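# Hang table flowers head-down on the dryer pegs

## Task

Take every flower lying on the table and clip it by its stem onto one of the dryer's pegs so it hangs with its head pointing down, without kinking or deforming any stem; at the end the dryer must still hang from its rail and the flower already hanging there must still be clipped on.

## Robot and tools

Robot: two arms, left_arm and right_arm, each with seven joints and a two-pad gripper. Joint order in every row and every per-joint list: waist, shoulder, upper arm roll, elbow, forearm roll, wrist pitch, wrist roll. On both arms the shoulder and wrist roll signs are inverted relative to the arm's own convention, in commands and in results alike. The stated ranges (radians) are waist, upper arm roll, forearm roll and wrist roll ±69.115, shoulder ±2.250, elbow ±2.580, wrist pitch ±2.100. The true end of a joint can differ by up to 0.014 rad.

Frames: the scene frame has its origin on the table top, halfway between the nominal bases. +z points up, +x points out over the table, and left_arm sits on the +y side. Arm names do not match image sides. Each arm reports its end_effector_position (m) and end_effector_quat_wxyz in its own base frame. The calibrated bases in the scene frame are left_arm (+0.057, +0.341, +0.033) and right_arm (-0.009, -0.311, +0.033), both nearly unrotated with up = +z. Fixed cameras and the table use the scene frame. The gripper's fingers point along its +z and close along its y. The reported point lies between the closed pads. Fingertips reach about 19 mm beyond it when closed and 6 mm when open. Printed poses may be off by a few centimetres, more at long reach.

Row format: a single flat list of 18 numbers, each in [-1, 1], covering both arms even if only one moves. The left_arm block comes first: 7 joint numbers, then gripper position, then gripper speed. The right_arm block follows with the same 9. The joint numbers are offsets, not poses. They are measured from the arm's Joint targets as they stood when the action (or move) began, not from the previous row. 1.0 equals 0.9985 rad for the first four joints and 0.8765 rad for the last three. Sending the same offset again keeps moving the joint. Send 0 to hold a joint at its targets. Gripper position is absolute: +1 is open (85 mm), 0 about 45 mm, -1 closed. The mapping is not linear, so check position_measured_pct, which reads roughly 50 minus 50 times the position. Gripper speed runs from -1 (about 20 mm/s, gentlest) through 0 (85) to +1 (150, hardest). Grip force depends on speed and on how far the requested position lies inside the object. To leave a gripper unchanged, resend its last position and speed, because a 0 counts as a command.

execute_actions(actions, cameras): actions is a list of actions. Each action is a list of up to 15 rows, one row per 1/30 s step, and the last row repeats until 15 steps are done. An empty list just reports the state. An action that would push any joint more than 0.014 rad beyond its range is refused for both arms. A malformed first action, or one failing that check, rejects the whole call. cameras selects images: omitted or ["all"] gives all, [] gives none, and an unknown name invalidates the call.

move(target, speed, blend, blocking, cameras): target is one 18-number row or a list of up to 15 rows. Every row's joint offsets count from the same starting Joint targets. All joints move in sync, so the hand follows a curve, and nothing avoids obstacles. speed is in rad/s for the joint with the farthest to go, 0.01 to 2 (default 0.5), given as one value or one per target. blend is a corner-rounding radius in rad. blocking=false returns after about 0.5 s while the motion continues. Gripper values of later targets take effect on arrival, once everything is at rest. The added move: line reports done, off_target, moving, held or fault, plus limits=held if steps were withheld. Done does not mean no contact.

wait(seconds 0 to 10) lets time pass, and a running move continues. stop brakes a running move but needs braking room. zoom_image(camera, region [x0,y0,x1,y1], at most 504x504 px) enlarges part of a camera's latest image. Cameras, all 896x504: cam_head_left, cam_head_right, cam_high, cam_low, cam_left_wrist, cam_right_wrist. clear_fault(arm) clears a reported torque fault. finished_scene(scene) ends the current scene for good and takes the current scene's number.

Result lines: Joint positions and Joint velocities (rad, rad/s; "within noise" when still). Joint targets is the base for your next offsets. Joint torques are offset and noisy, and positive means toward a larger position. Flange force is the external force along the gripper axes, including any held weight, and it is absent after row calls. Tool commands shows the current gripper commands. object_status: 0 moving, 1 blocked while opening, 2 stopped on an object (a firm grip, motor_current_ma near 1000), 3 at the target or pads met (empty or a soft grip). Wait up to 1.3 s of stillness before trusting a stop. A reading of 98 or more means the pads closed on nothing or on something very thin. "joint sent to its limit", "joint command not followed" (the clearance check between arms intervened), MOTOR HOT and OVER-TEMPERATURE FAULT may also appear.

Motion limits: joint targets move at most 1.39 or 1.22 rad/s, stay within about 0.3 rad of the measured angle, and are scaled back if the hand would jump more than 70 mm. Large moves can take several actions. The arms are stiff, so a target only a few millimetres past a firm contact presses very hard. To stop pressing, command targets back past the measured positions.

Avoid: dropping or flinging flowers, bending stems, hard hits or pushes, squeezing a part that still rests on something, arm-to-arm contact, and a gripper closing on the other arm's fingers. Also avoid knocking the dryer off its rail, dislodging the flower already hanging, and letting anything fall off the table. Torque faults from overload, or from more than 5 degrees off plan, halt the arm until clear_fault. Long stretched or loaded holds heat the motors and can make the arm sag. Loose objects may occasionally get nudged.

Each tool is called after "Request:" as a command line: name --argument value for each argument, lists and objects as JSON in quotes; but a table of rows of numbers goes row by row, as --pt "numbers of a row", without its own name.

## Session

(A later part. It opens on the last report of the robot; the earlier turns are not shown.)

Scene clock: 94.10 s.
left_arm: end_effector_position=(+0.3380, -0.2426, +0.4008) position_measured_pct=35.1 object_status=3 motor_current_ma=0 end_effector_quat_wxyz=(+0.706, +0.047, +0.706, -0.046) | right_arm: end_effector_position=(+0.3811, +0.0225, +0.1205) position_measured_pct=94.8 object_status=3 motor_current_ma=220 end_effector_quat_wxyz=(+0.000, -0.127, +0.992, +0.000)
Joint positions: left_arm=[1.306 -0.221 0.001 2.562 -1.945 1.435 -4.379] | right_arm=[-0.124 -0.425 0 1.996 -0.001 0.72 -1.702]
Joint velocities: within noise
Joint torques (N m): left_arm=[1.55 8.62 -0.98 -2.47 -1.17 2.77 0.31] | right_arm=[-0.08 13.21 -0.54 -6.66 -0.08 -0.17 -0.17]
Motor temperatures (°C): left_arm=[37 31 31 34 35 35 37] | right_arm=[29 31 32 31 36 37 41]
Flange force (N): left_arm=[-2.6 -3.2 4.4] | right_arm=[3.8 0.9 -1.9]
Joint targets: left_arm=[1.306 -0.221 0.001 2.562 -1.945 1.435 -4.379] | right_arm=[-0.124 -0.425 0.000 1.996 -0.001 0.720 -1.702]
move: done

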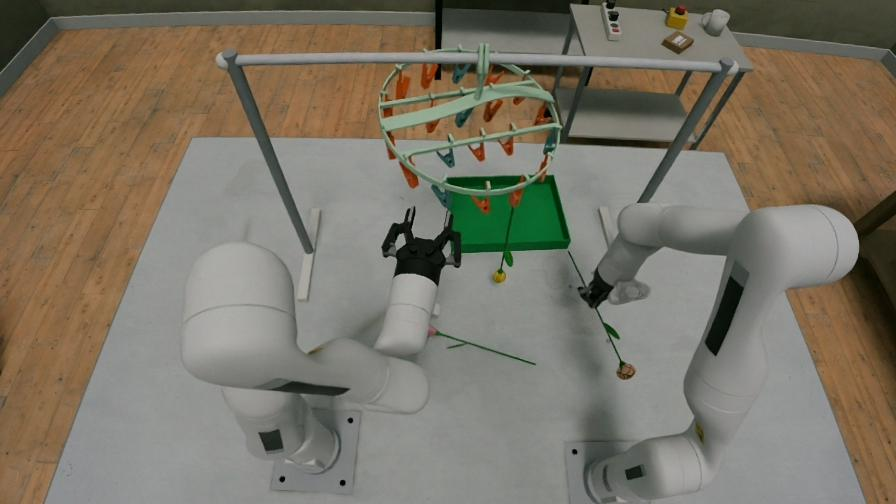

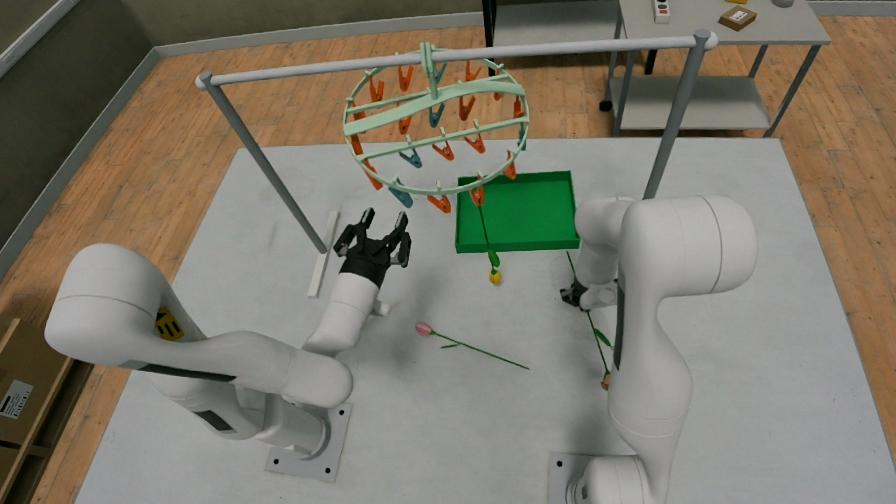

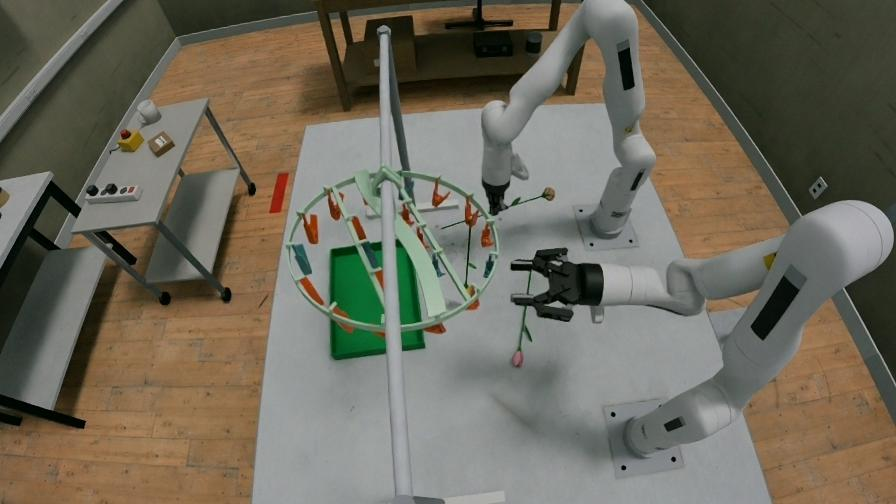

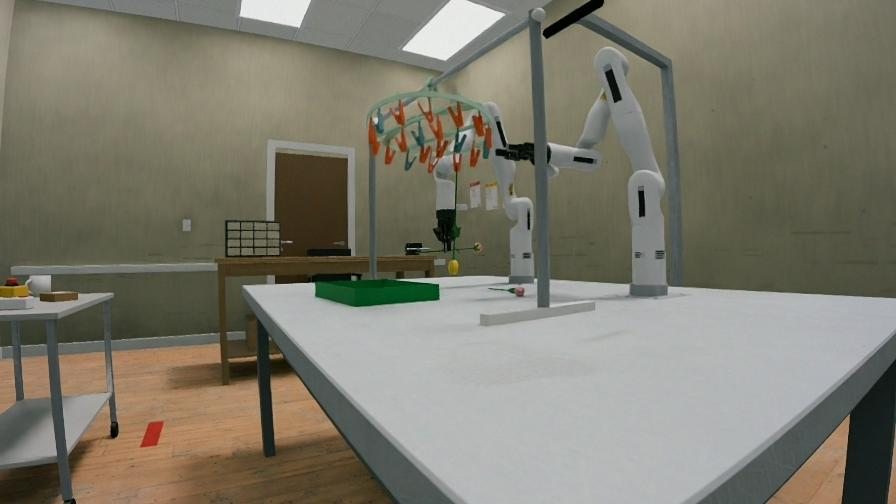

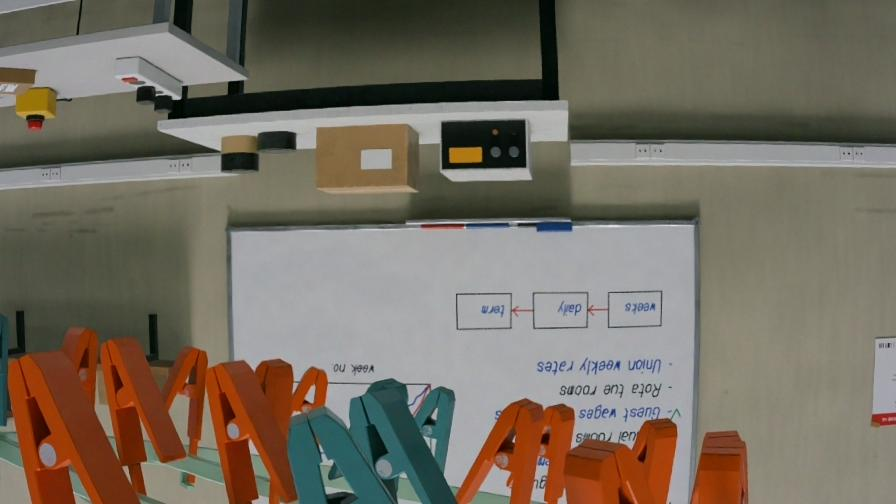

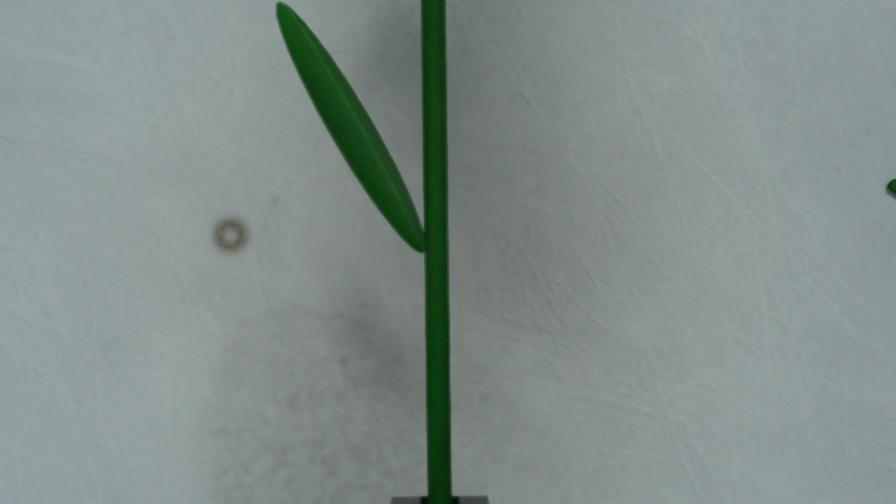

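Request:
move --target '[0.0123,0.0304,0,-0.0482,0.0257,-0.027,0.0856,0.3,0,0,0,0,0,0,0,0,-0.9,-1]' --speed 0.3

Request:
zoom_image --camera "cam_low" --region '[440, 100, 560, 190]'

Request:
zoom_image --camera "cam_high" --region '[440, 200, 600, 320]'

Request:
zoom_image --camera "cam_head_left" --region '[380, 150, 500, 270]'

Request:
zoom_image --camera "cam_left_wrist" --region '[180, 330, 520, 504]'

Request:
zoom_image --camera "cam_head_right" --region '[320, 150, 460, 270]'

Scene clock: 103.30 s.
left_arm: end_effector_position=(+0.3381, -0.2529, +0.4129) position_measured_pct=35.1 object_status=3 motor_current_ma=0 end_effector_quat_wxyz=(+0.706, +0.046, +0.706, -0.047) | right_arm: end_effector_position=(+0.3811, +0.0225, +0.1205) position_measured_pct=94.8 object_status=3 motor_current_ma=220 end_effector_quat_wxyz=(+0.000, -0.127, +0.992, +0.000)
Joint positions: left_arm=[1.318 -0.191 0.001 2.514 -1.922 1.411 -4.304] | right_arm=[-0.124 -0.425 0 1.996 -0.001 0.72 -1.702]
Joint velocities: within noise
Joint torques (N m): left_arm=[1.31 8.6 -0.91 -3.09 -1.34 2.72 0.22] | right_arm=[-0.02 13.16 -0.46 -6.7 -0.17 -0.13 -0.16]
Motor temperatures (°C): left_arm=[37 32 31 34 35 35 37] | right_arm=[29 31 32 31 36 37 41]
Flange force (N): left_arm=[-3.2 -3.5 3.6] | right_arm=[4.0 1.1 -1.8]
Joint targets: left_arm=[1.318 -0.191 0.001 2.514 -1.922 1.411 -4.304] | right_arm=[-0.124 -0.425 0.000 1.996 -0.001 0.720 -1.702]
move: done

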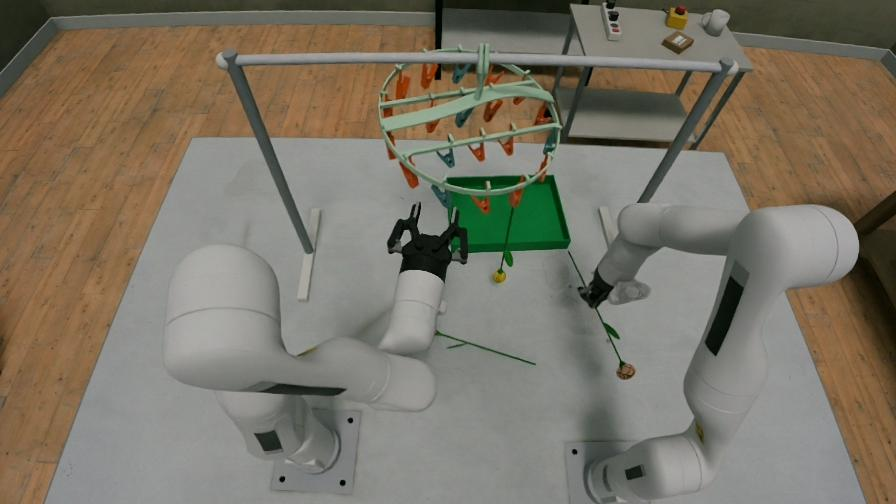

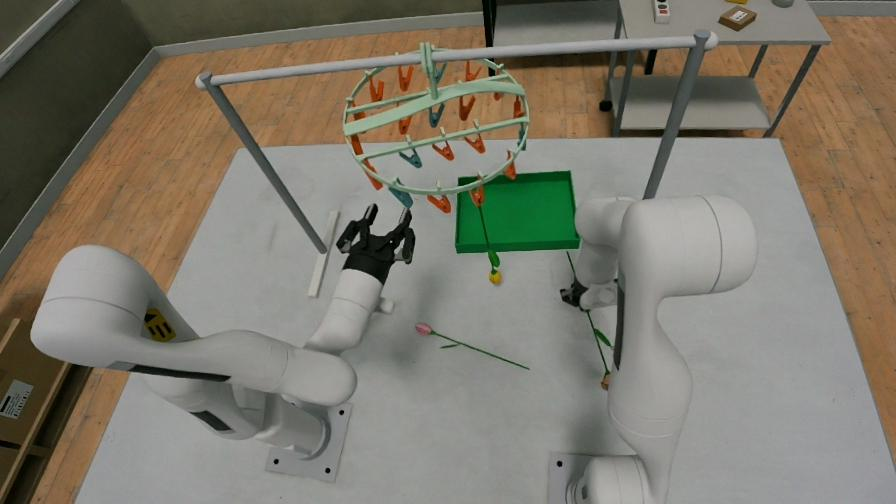

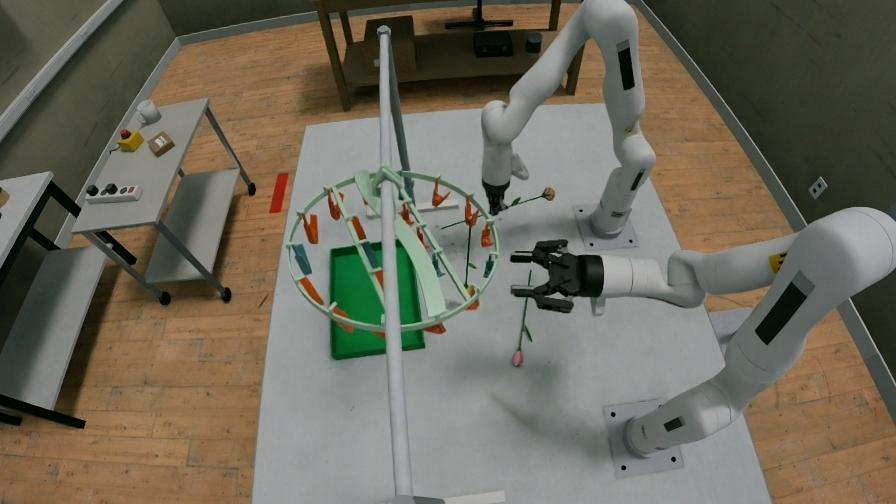

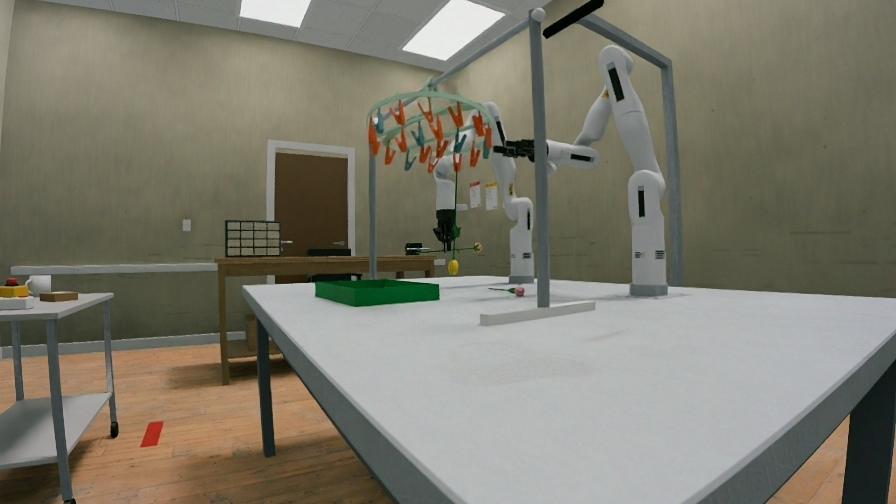

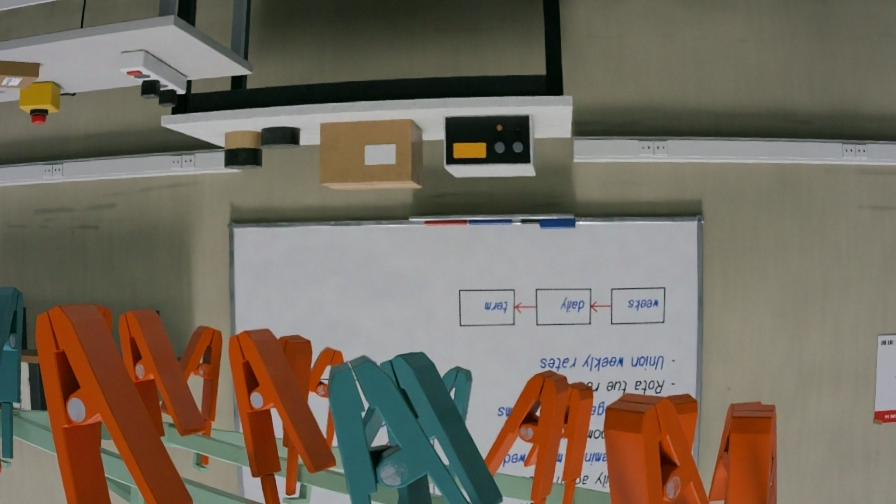

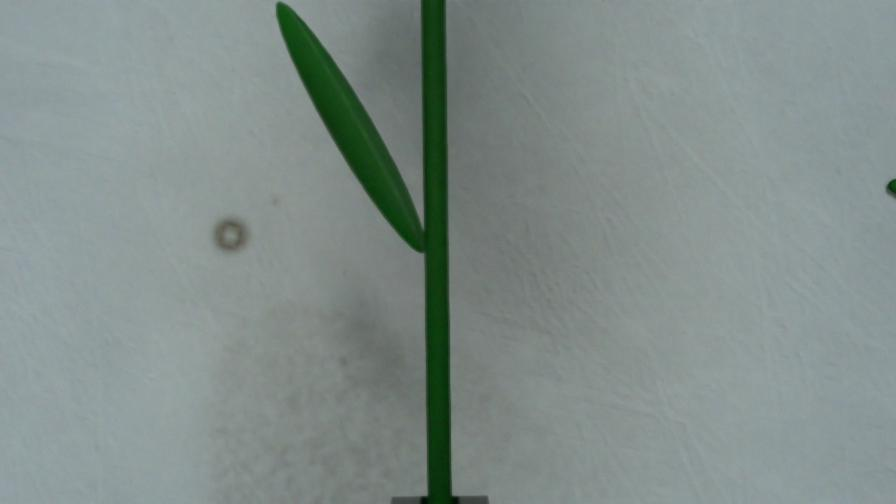

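Scaled by 4.200 from the camera's 896x504 image, which has a finer 1280x720 frame.

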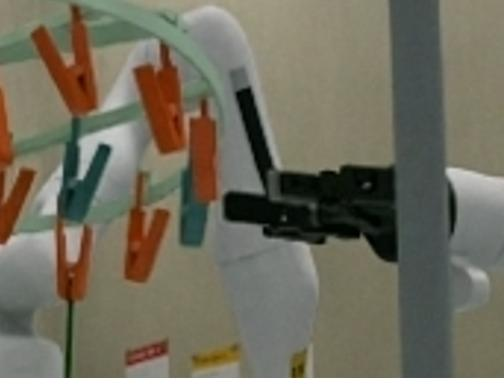

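Scaled by 3.150 from the camera's 896x504 image, which has a finer 1280x720 frame.

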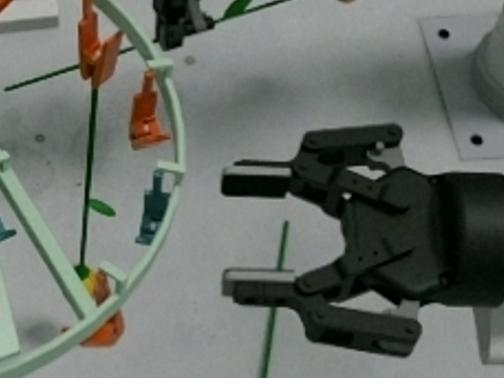

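Scaled by 4.200 from the camera's 896x504 image, which has a finer 1280x720 frame.

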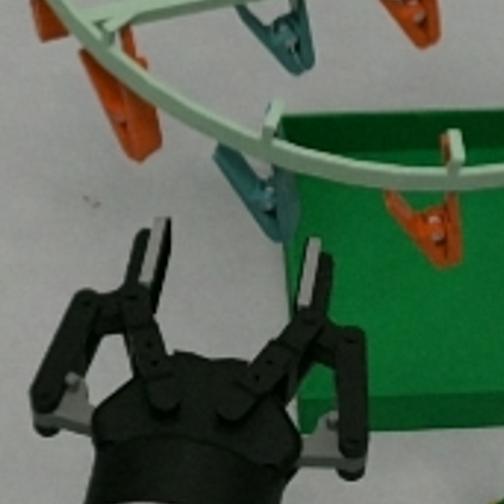

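Scaled by 1.482 from the camera's 896x504 image, which has a finer 1280x720 frame.

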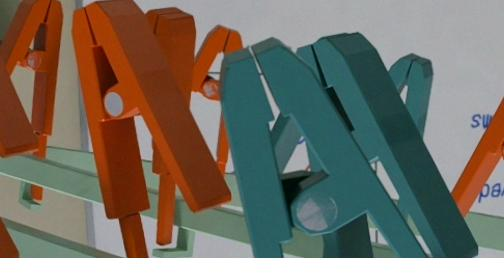

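Scaled by 3.600 from the camera's 896x504 image, which has a finer 1280x720 frame.

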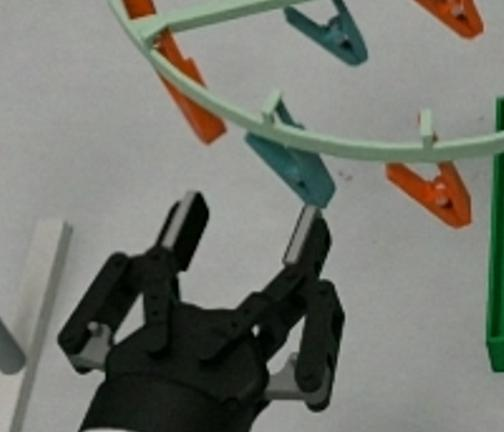

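Request:
move --target '[0,0,0,0,0,0,0,-0.9,1,0,0,0,0,0,0,0,-0.9,-1]' --cameras '["cam_left_wrist","cam_low","cam_high"]'

Request:
zoom_image --camera "cam_low" --region '[440, 100, 560, 190]'

Request:
zoom_image --camera "cam_high" --region '[440, 200, 600, 320]'

Scene clock: 107.20 s.
left_arm: end_effector_position=(+0.3381, -0.2529, +0.4129) position_measured_pct=94.8 object_status=0 motor_current_ma=0 end_effector_quat_wxyz=(+0.706, +0.046, +0.706, -0.047) | right_arm: end_effector_position=(+0.3811, +0.0225, +0.1205) position_measured_pct=94.8 object_status=3 motor_current_ma=220 end_effector_quat_wxyz=(+0.000, -0.127, +0.992, +0.000)
Joint positions: left_arm=[1.318 -0.191 0.001 2.514 -1.922 1.411 -4.304] | right_arm=[-0.124 -0.425 0 1.996 -0.001 0.72 -1.702]
Joint velocities: within noise
Joint torques (N m): left_arm=[1.35 8.63 -0.99 -3.07 -1.33 2.69 0.3] | right_arm=[-0.06 13.11 -0.4 -6.65 -0.09 -0.1 -0.21]
Motor temperatures (°C): left_arm=[37 32 31 34 35 35 37] | right_arm=[29 31 32 31 36 37 41]
Flange force (N): left_arm=[-2.7 -3.5 3.6] | right_arm=[4.0 1.2 -1.9]
Joint targets: left_arm=[1.318 -0.191 0.001 2.514 -1.922 1.411 -4.304] | right_arm=[-0.124 -0.425 0.000 1.996 -0.001 0.720 -1.702]
move: done
Images, in order (width x height): cam_high 896x504, cam_low 896x504, cam_left_wrist 896x504.

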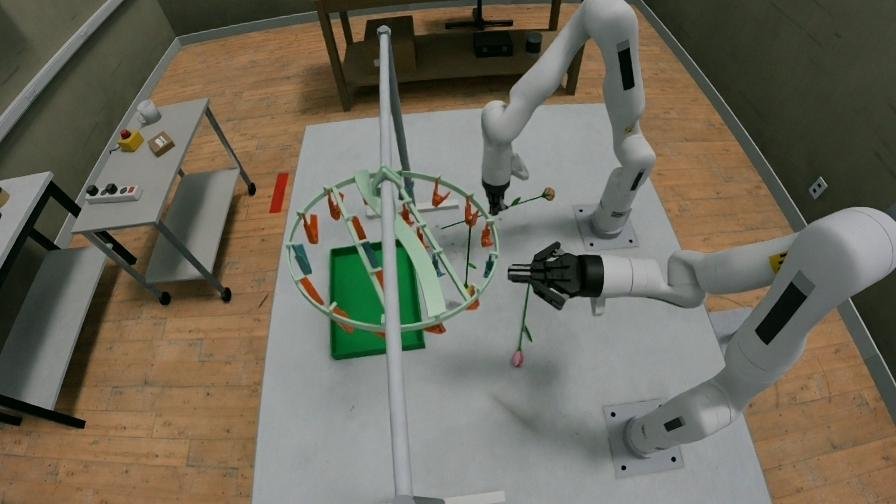

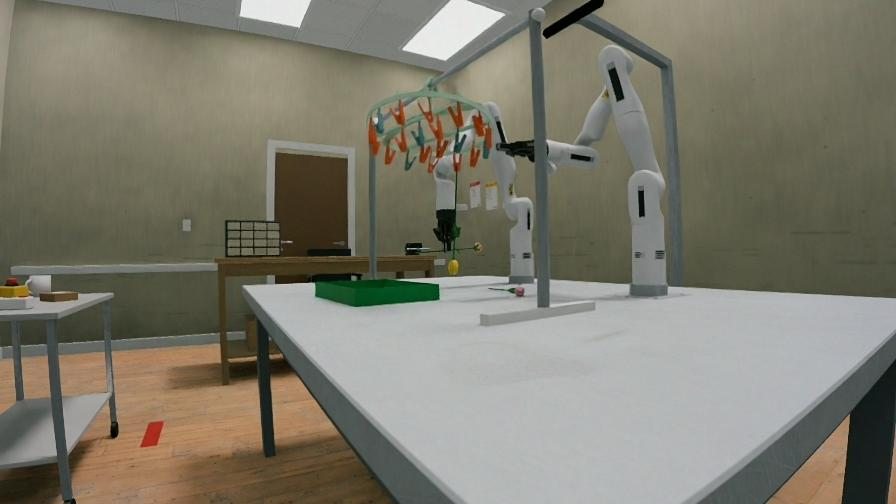

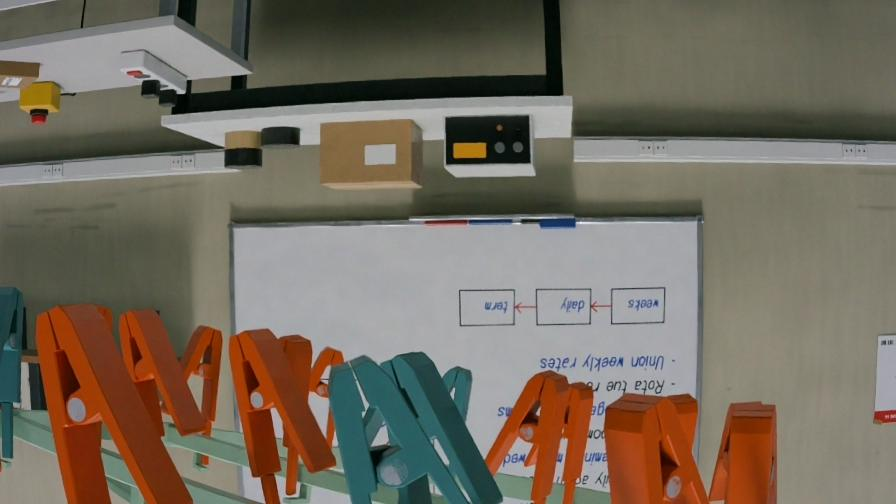

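Scaled by 4.200 from the camera's 896x504 image, which has a finer 1280x720 frame.

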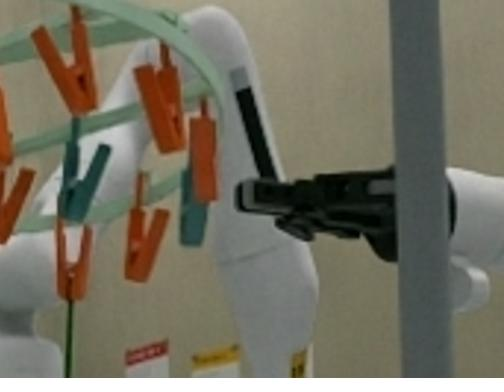

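Scaled by 3.150 from the camera's 896x504 image, which has a finer 1280x720 frame.

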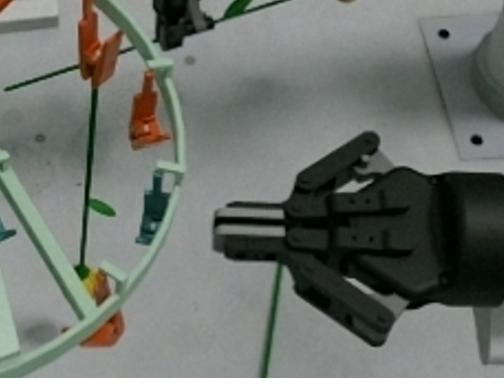

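Request:
move --pt "0 0 0 0 0 0 0 0.4 1 0 0 0 0 0 0 0 -0.9 -1" --pt "-0.2443 -0.0488 0 -0.0813 -0.256 -0.1247 -0.0222 0.4 1 0 0 0 0 0 0 0 -0.9 -1" --speed 0.12

Request:
zoom_image --camera "cam_low" --region '[440, 100, 560, 190]'

Request:
zoom_image --camera "cam_high" --region '[440, 200, 600, 320]'

Request:
zoom_image --camera "cam_head_left" --region '[380, 150, 500, 270]'

Request:
zoom_image --camera "cam_head_right" --region '[320, 150, 460, 270]'

Scene clock: 113.57 s.
left_arm: end_effector_position=(+0.4023, -0.2653, +0.4132) position_measured_pct=29.9 object_status=3 motor_current_ma=0 end_effector_quat_wxyz=(+0.706, +0.047, +0.705, -0.047) | right_arm: end_effector_position=(+0.3811, +0.0225, +0.1205) position_measured_pct=94.8 object_status=3 motor_current_ma=220 end_effector_quat_wxyz=(+0.000, -0.127, +0.992, +0.000)
Joint positions: left_arm=[1.074 -0.24 0.001 2.433 -2.147 1.302 -4.324] | right_arm=[-0.124 -0.425 0 1.996 -0.001 0.72 -1.702]
Joint velocities: within noise
Joint torques (N m): left_arm=[1.26 10.51 -0.93 -4.06 -1.26 2.73 0.32] | right_arm=[-0.01 13.1 -0.54 -6.61 -0.13 -0.19 -0.17]
Motor temperatures (°C): left_arm=[37 32 31 34 35 35 37] | right_arm=[29 31 32 31 36 37 41]
Flange force (N): left_arm=[-2.4 -2.4 4.3] | right_arm=[3.8 1.1 -2.3]
Joint targets: left_arm=[1.074 -0.240 0.001 2.433 -2.147 1.302 -4.324] | right_arm=[-0.124 -0.425 0.000 1.996 -0.001 0.720 -1.702]
move: done

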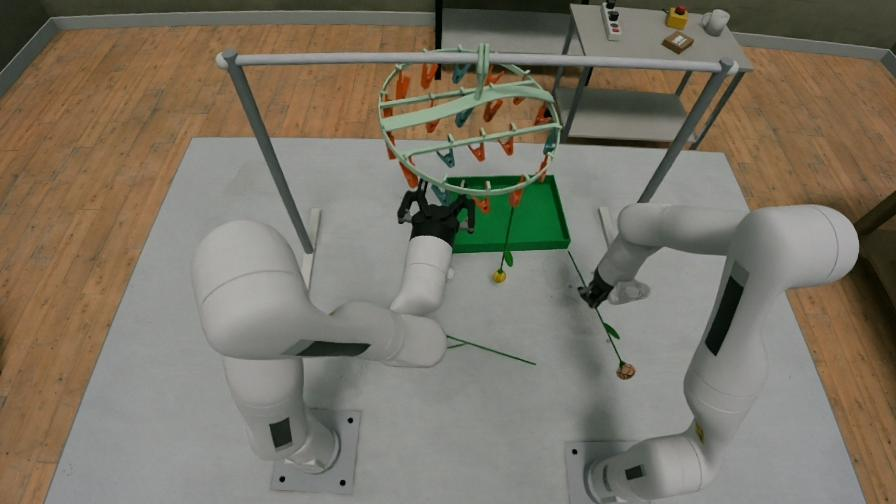

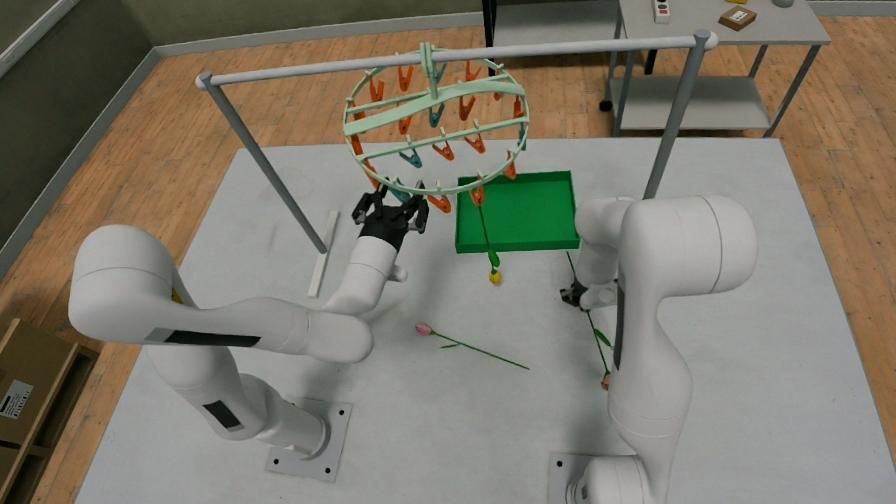

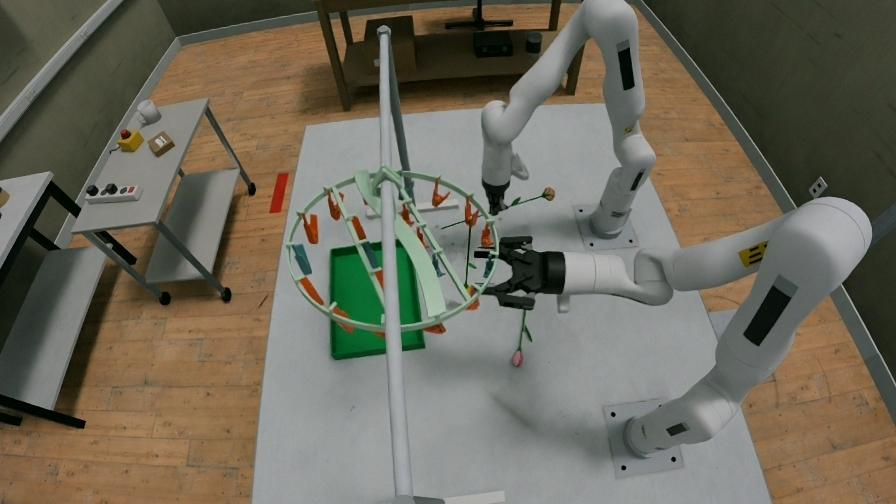

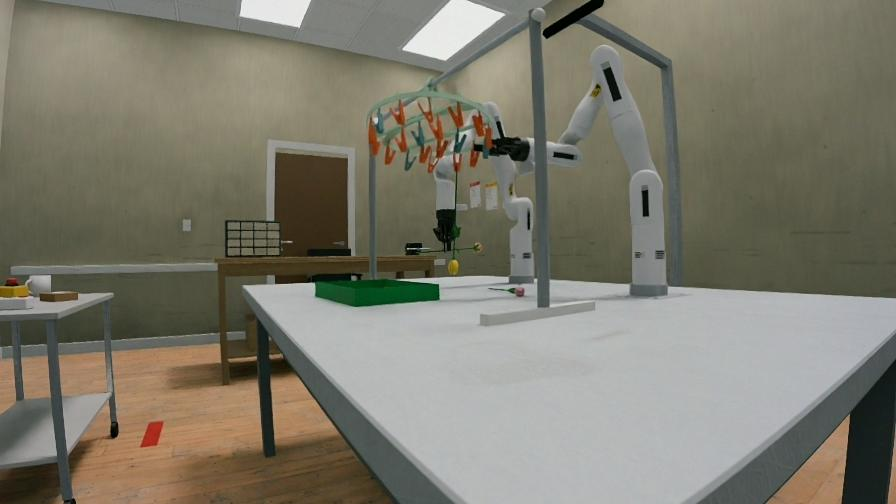

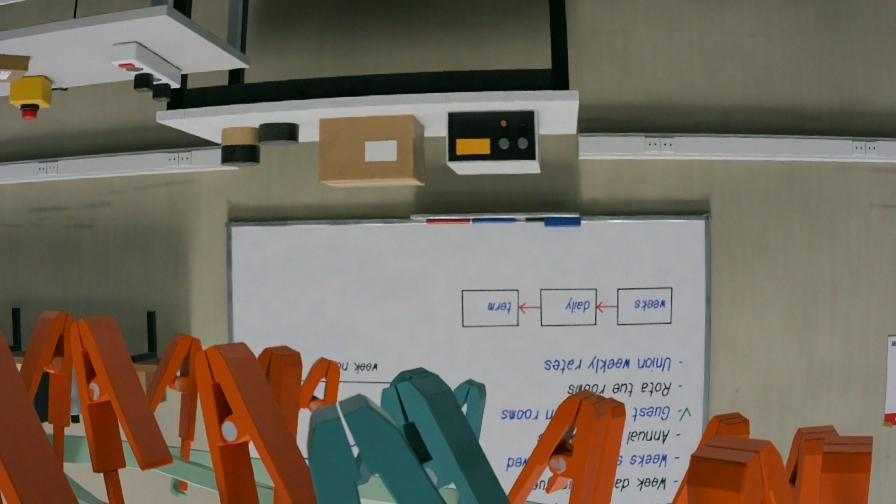

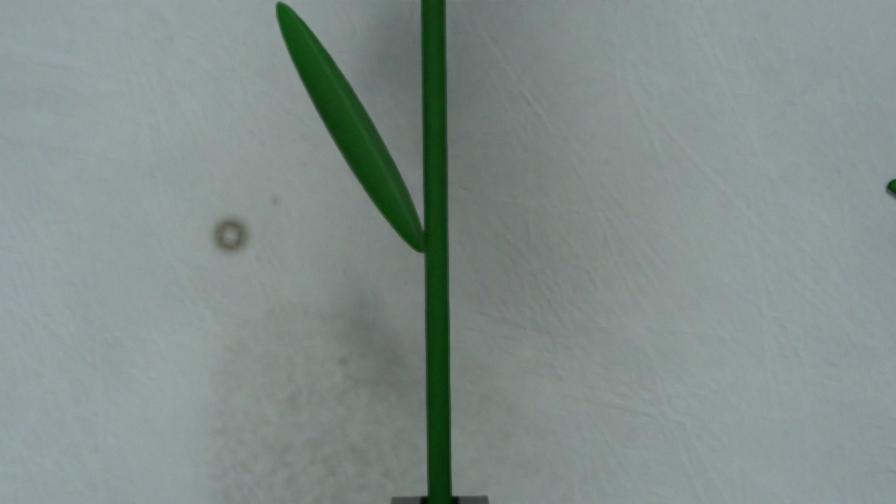

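Scaled by 4.200 from the camera's 896x504 image, which has a finer 1280x720 frame.

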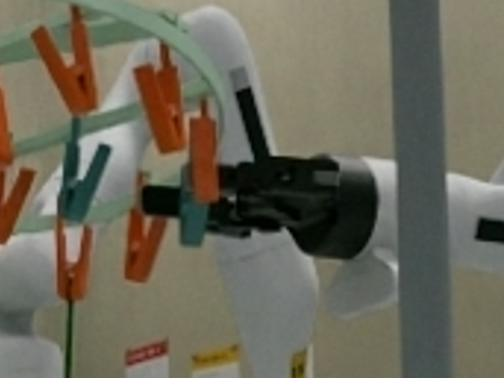

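Scaled by 3.150 from the camera's 896x504 image, which has a finer 1280x720 frame.

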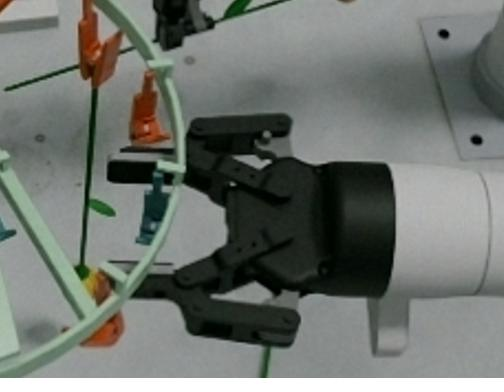

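Scaled by 4.200 from the camera's 896x504 image, which has a finer 1280x720 frame.

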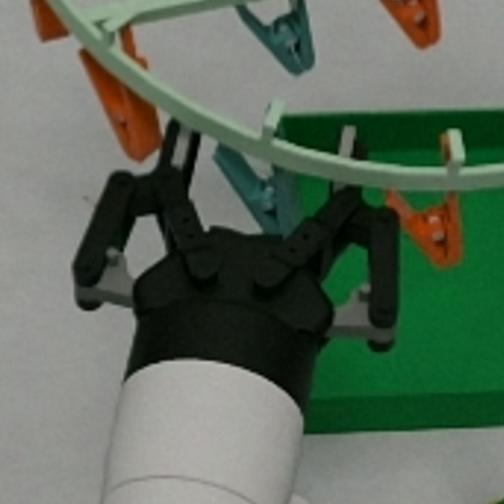

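Scaled by 3.600 from the camera's 896x504 image, which has a finer 1280x720 frame.

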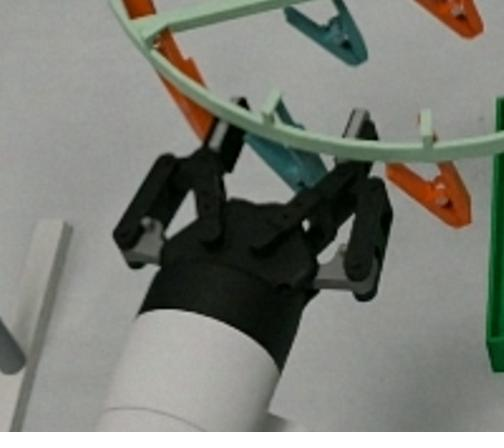

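Request:
move --target '[0.045,0.02,0,0.005,0.0536,0.011,0.0277,0.4,1,0,0,0,0,0,0,0,-0.9,-1]' --speed 0.1 --cameras '["cam_left_wrist","cam_head_left","cam_high","cam_low"]'

Request:
zoom_image --camera "cam_low" --region '[440, 100, 560, 190]'

Request:
zoom_image --camera "cam_high" --region '[440, 200, 600, 320]'

Request:
zoom_image --camera "cam_head_left" --region '[380, 150, 500, 270]'

Scene clock: 117.03 s.
left_arm: end_effector_position=(+0.3905, -0.2655, +0.4172) position_measured_pct=29.9 object_status=3 motor_current_ma=0 end_effector_quat_wxyz=(+0.706, +0.046, +0.705, -0.047) | right_arm: end_effector_position=(+0.3811, +0.0225, +0.1205) position_measured_pct=94.8 object_status=3 motor_current_ma=220 end_effector_quat_wxyz=(+0.000, -0.127, +0.992, +0.000)
Joint positions: left_arm=[1.119 -0.22 0.001 2.438 -2.1 1.312 -4.3] | right_arm=[-0.124 -0.425 0 1.996 -0.001 0.72 -1.702]
Joint velocities: within noise
Joint torques (N m): left_arm=[1.4 10.05 -0.89 -3.96 -1.29 2.68 0.28] | right_arm=[-0.08 13.16 -0.54 -6.67 -0.14 -0.1 -0.2]
Motor temperatures (°C): left_arm=[37 32 31 34 35 35 37] | right_arm=[29 31 32 31 36 37 41]
Flange force (N): left_arm=[-2.9 -2.5 4.6] | right_arm=[4.0 1.0 -1.8]
Joint targets: left_arm=[1.119 -0.220 0.001 2.438 -2.100 1.312 -4.300] | right_arm=[-0.124 -0.425 0.000 1.996 -0.001 0.720 -1.702]
move: done
Images, in order (width x height): cam_head_left 896x504, cam_high 896x504, cam_low 896x504, cam_left_wrist 896x504.

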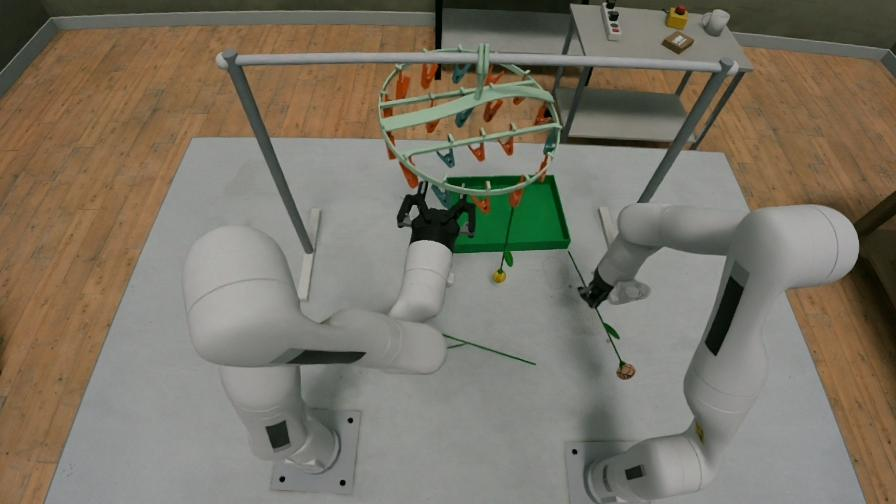

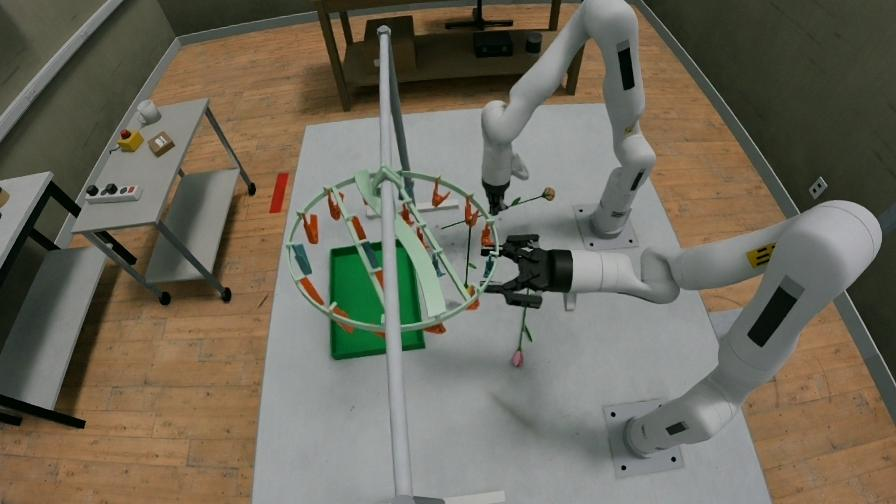

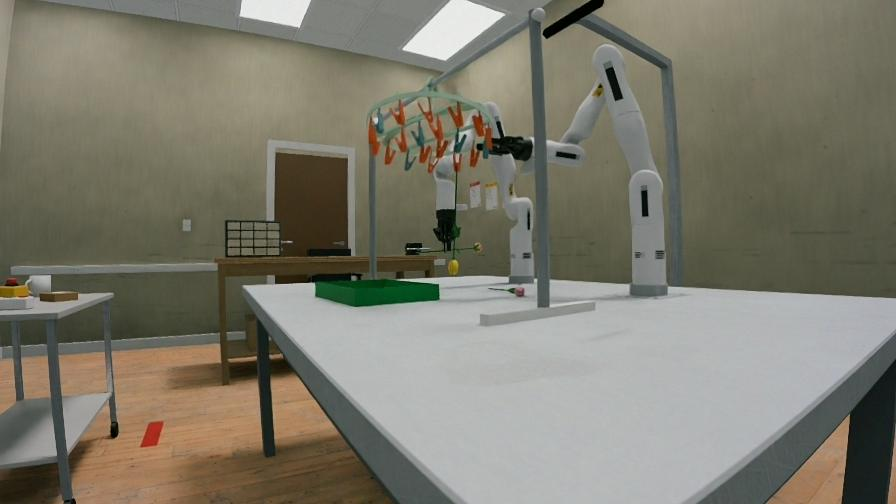

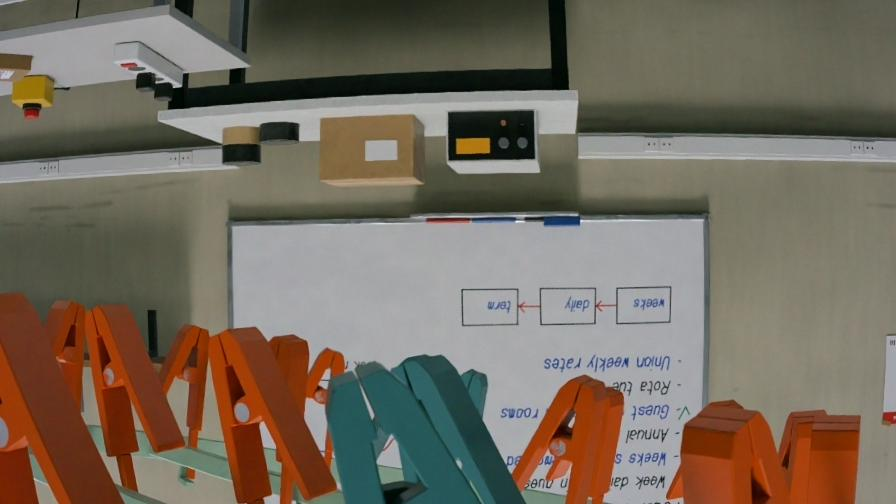

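Scaled by 4.200 from the camera's 896x504 image, which has a finer 1280x720 frame.

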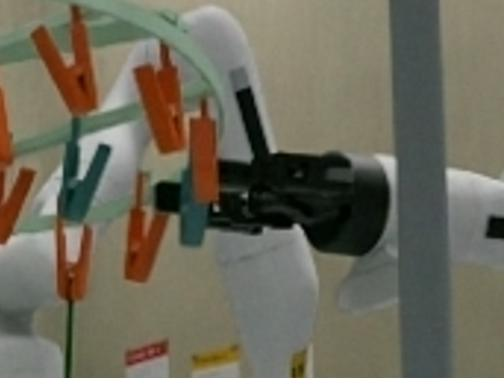

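Scaled by 3.150 from the camera's 896x504 image, which has a finer 1280x720 frame.

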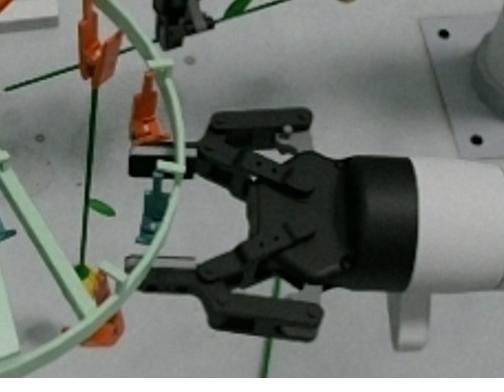

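Scaled by 4.200 from the camera's 896x504 image, which has a finer 1280x720 frame.

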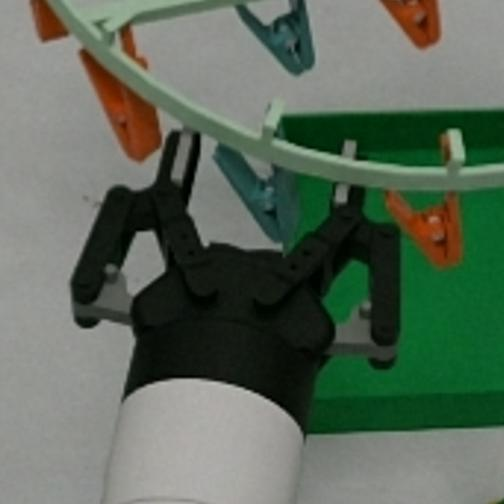

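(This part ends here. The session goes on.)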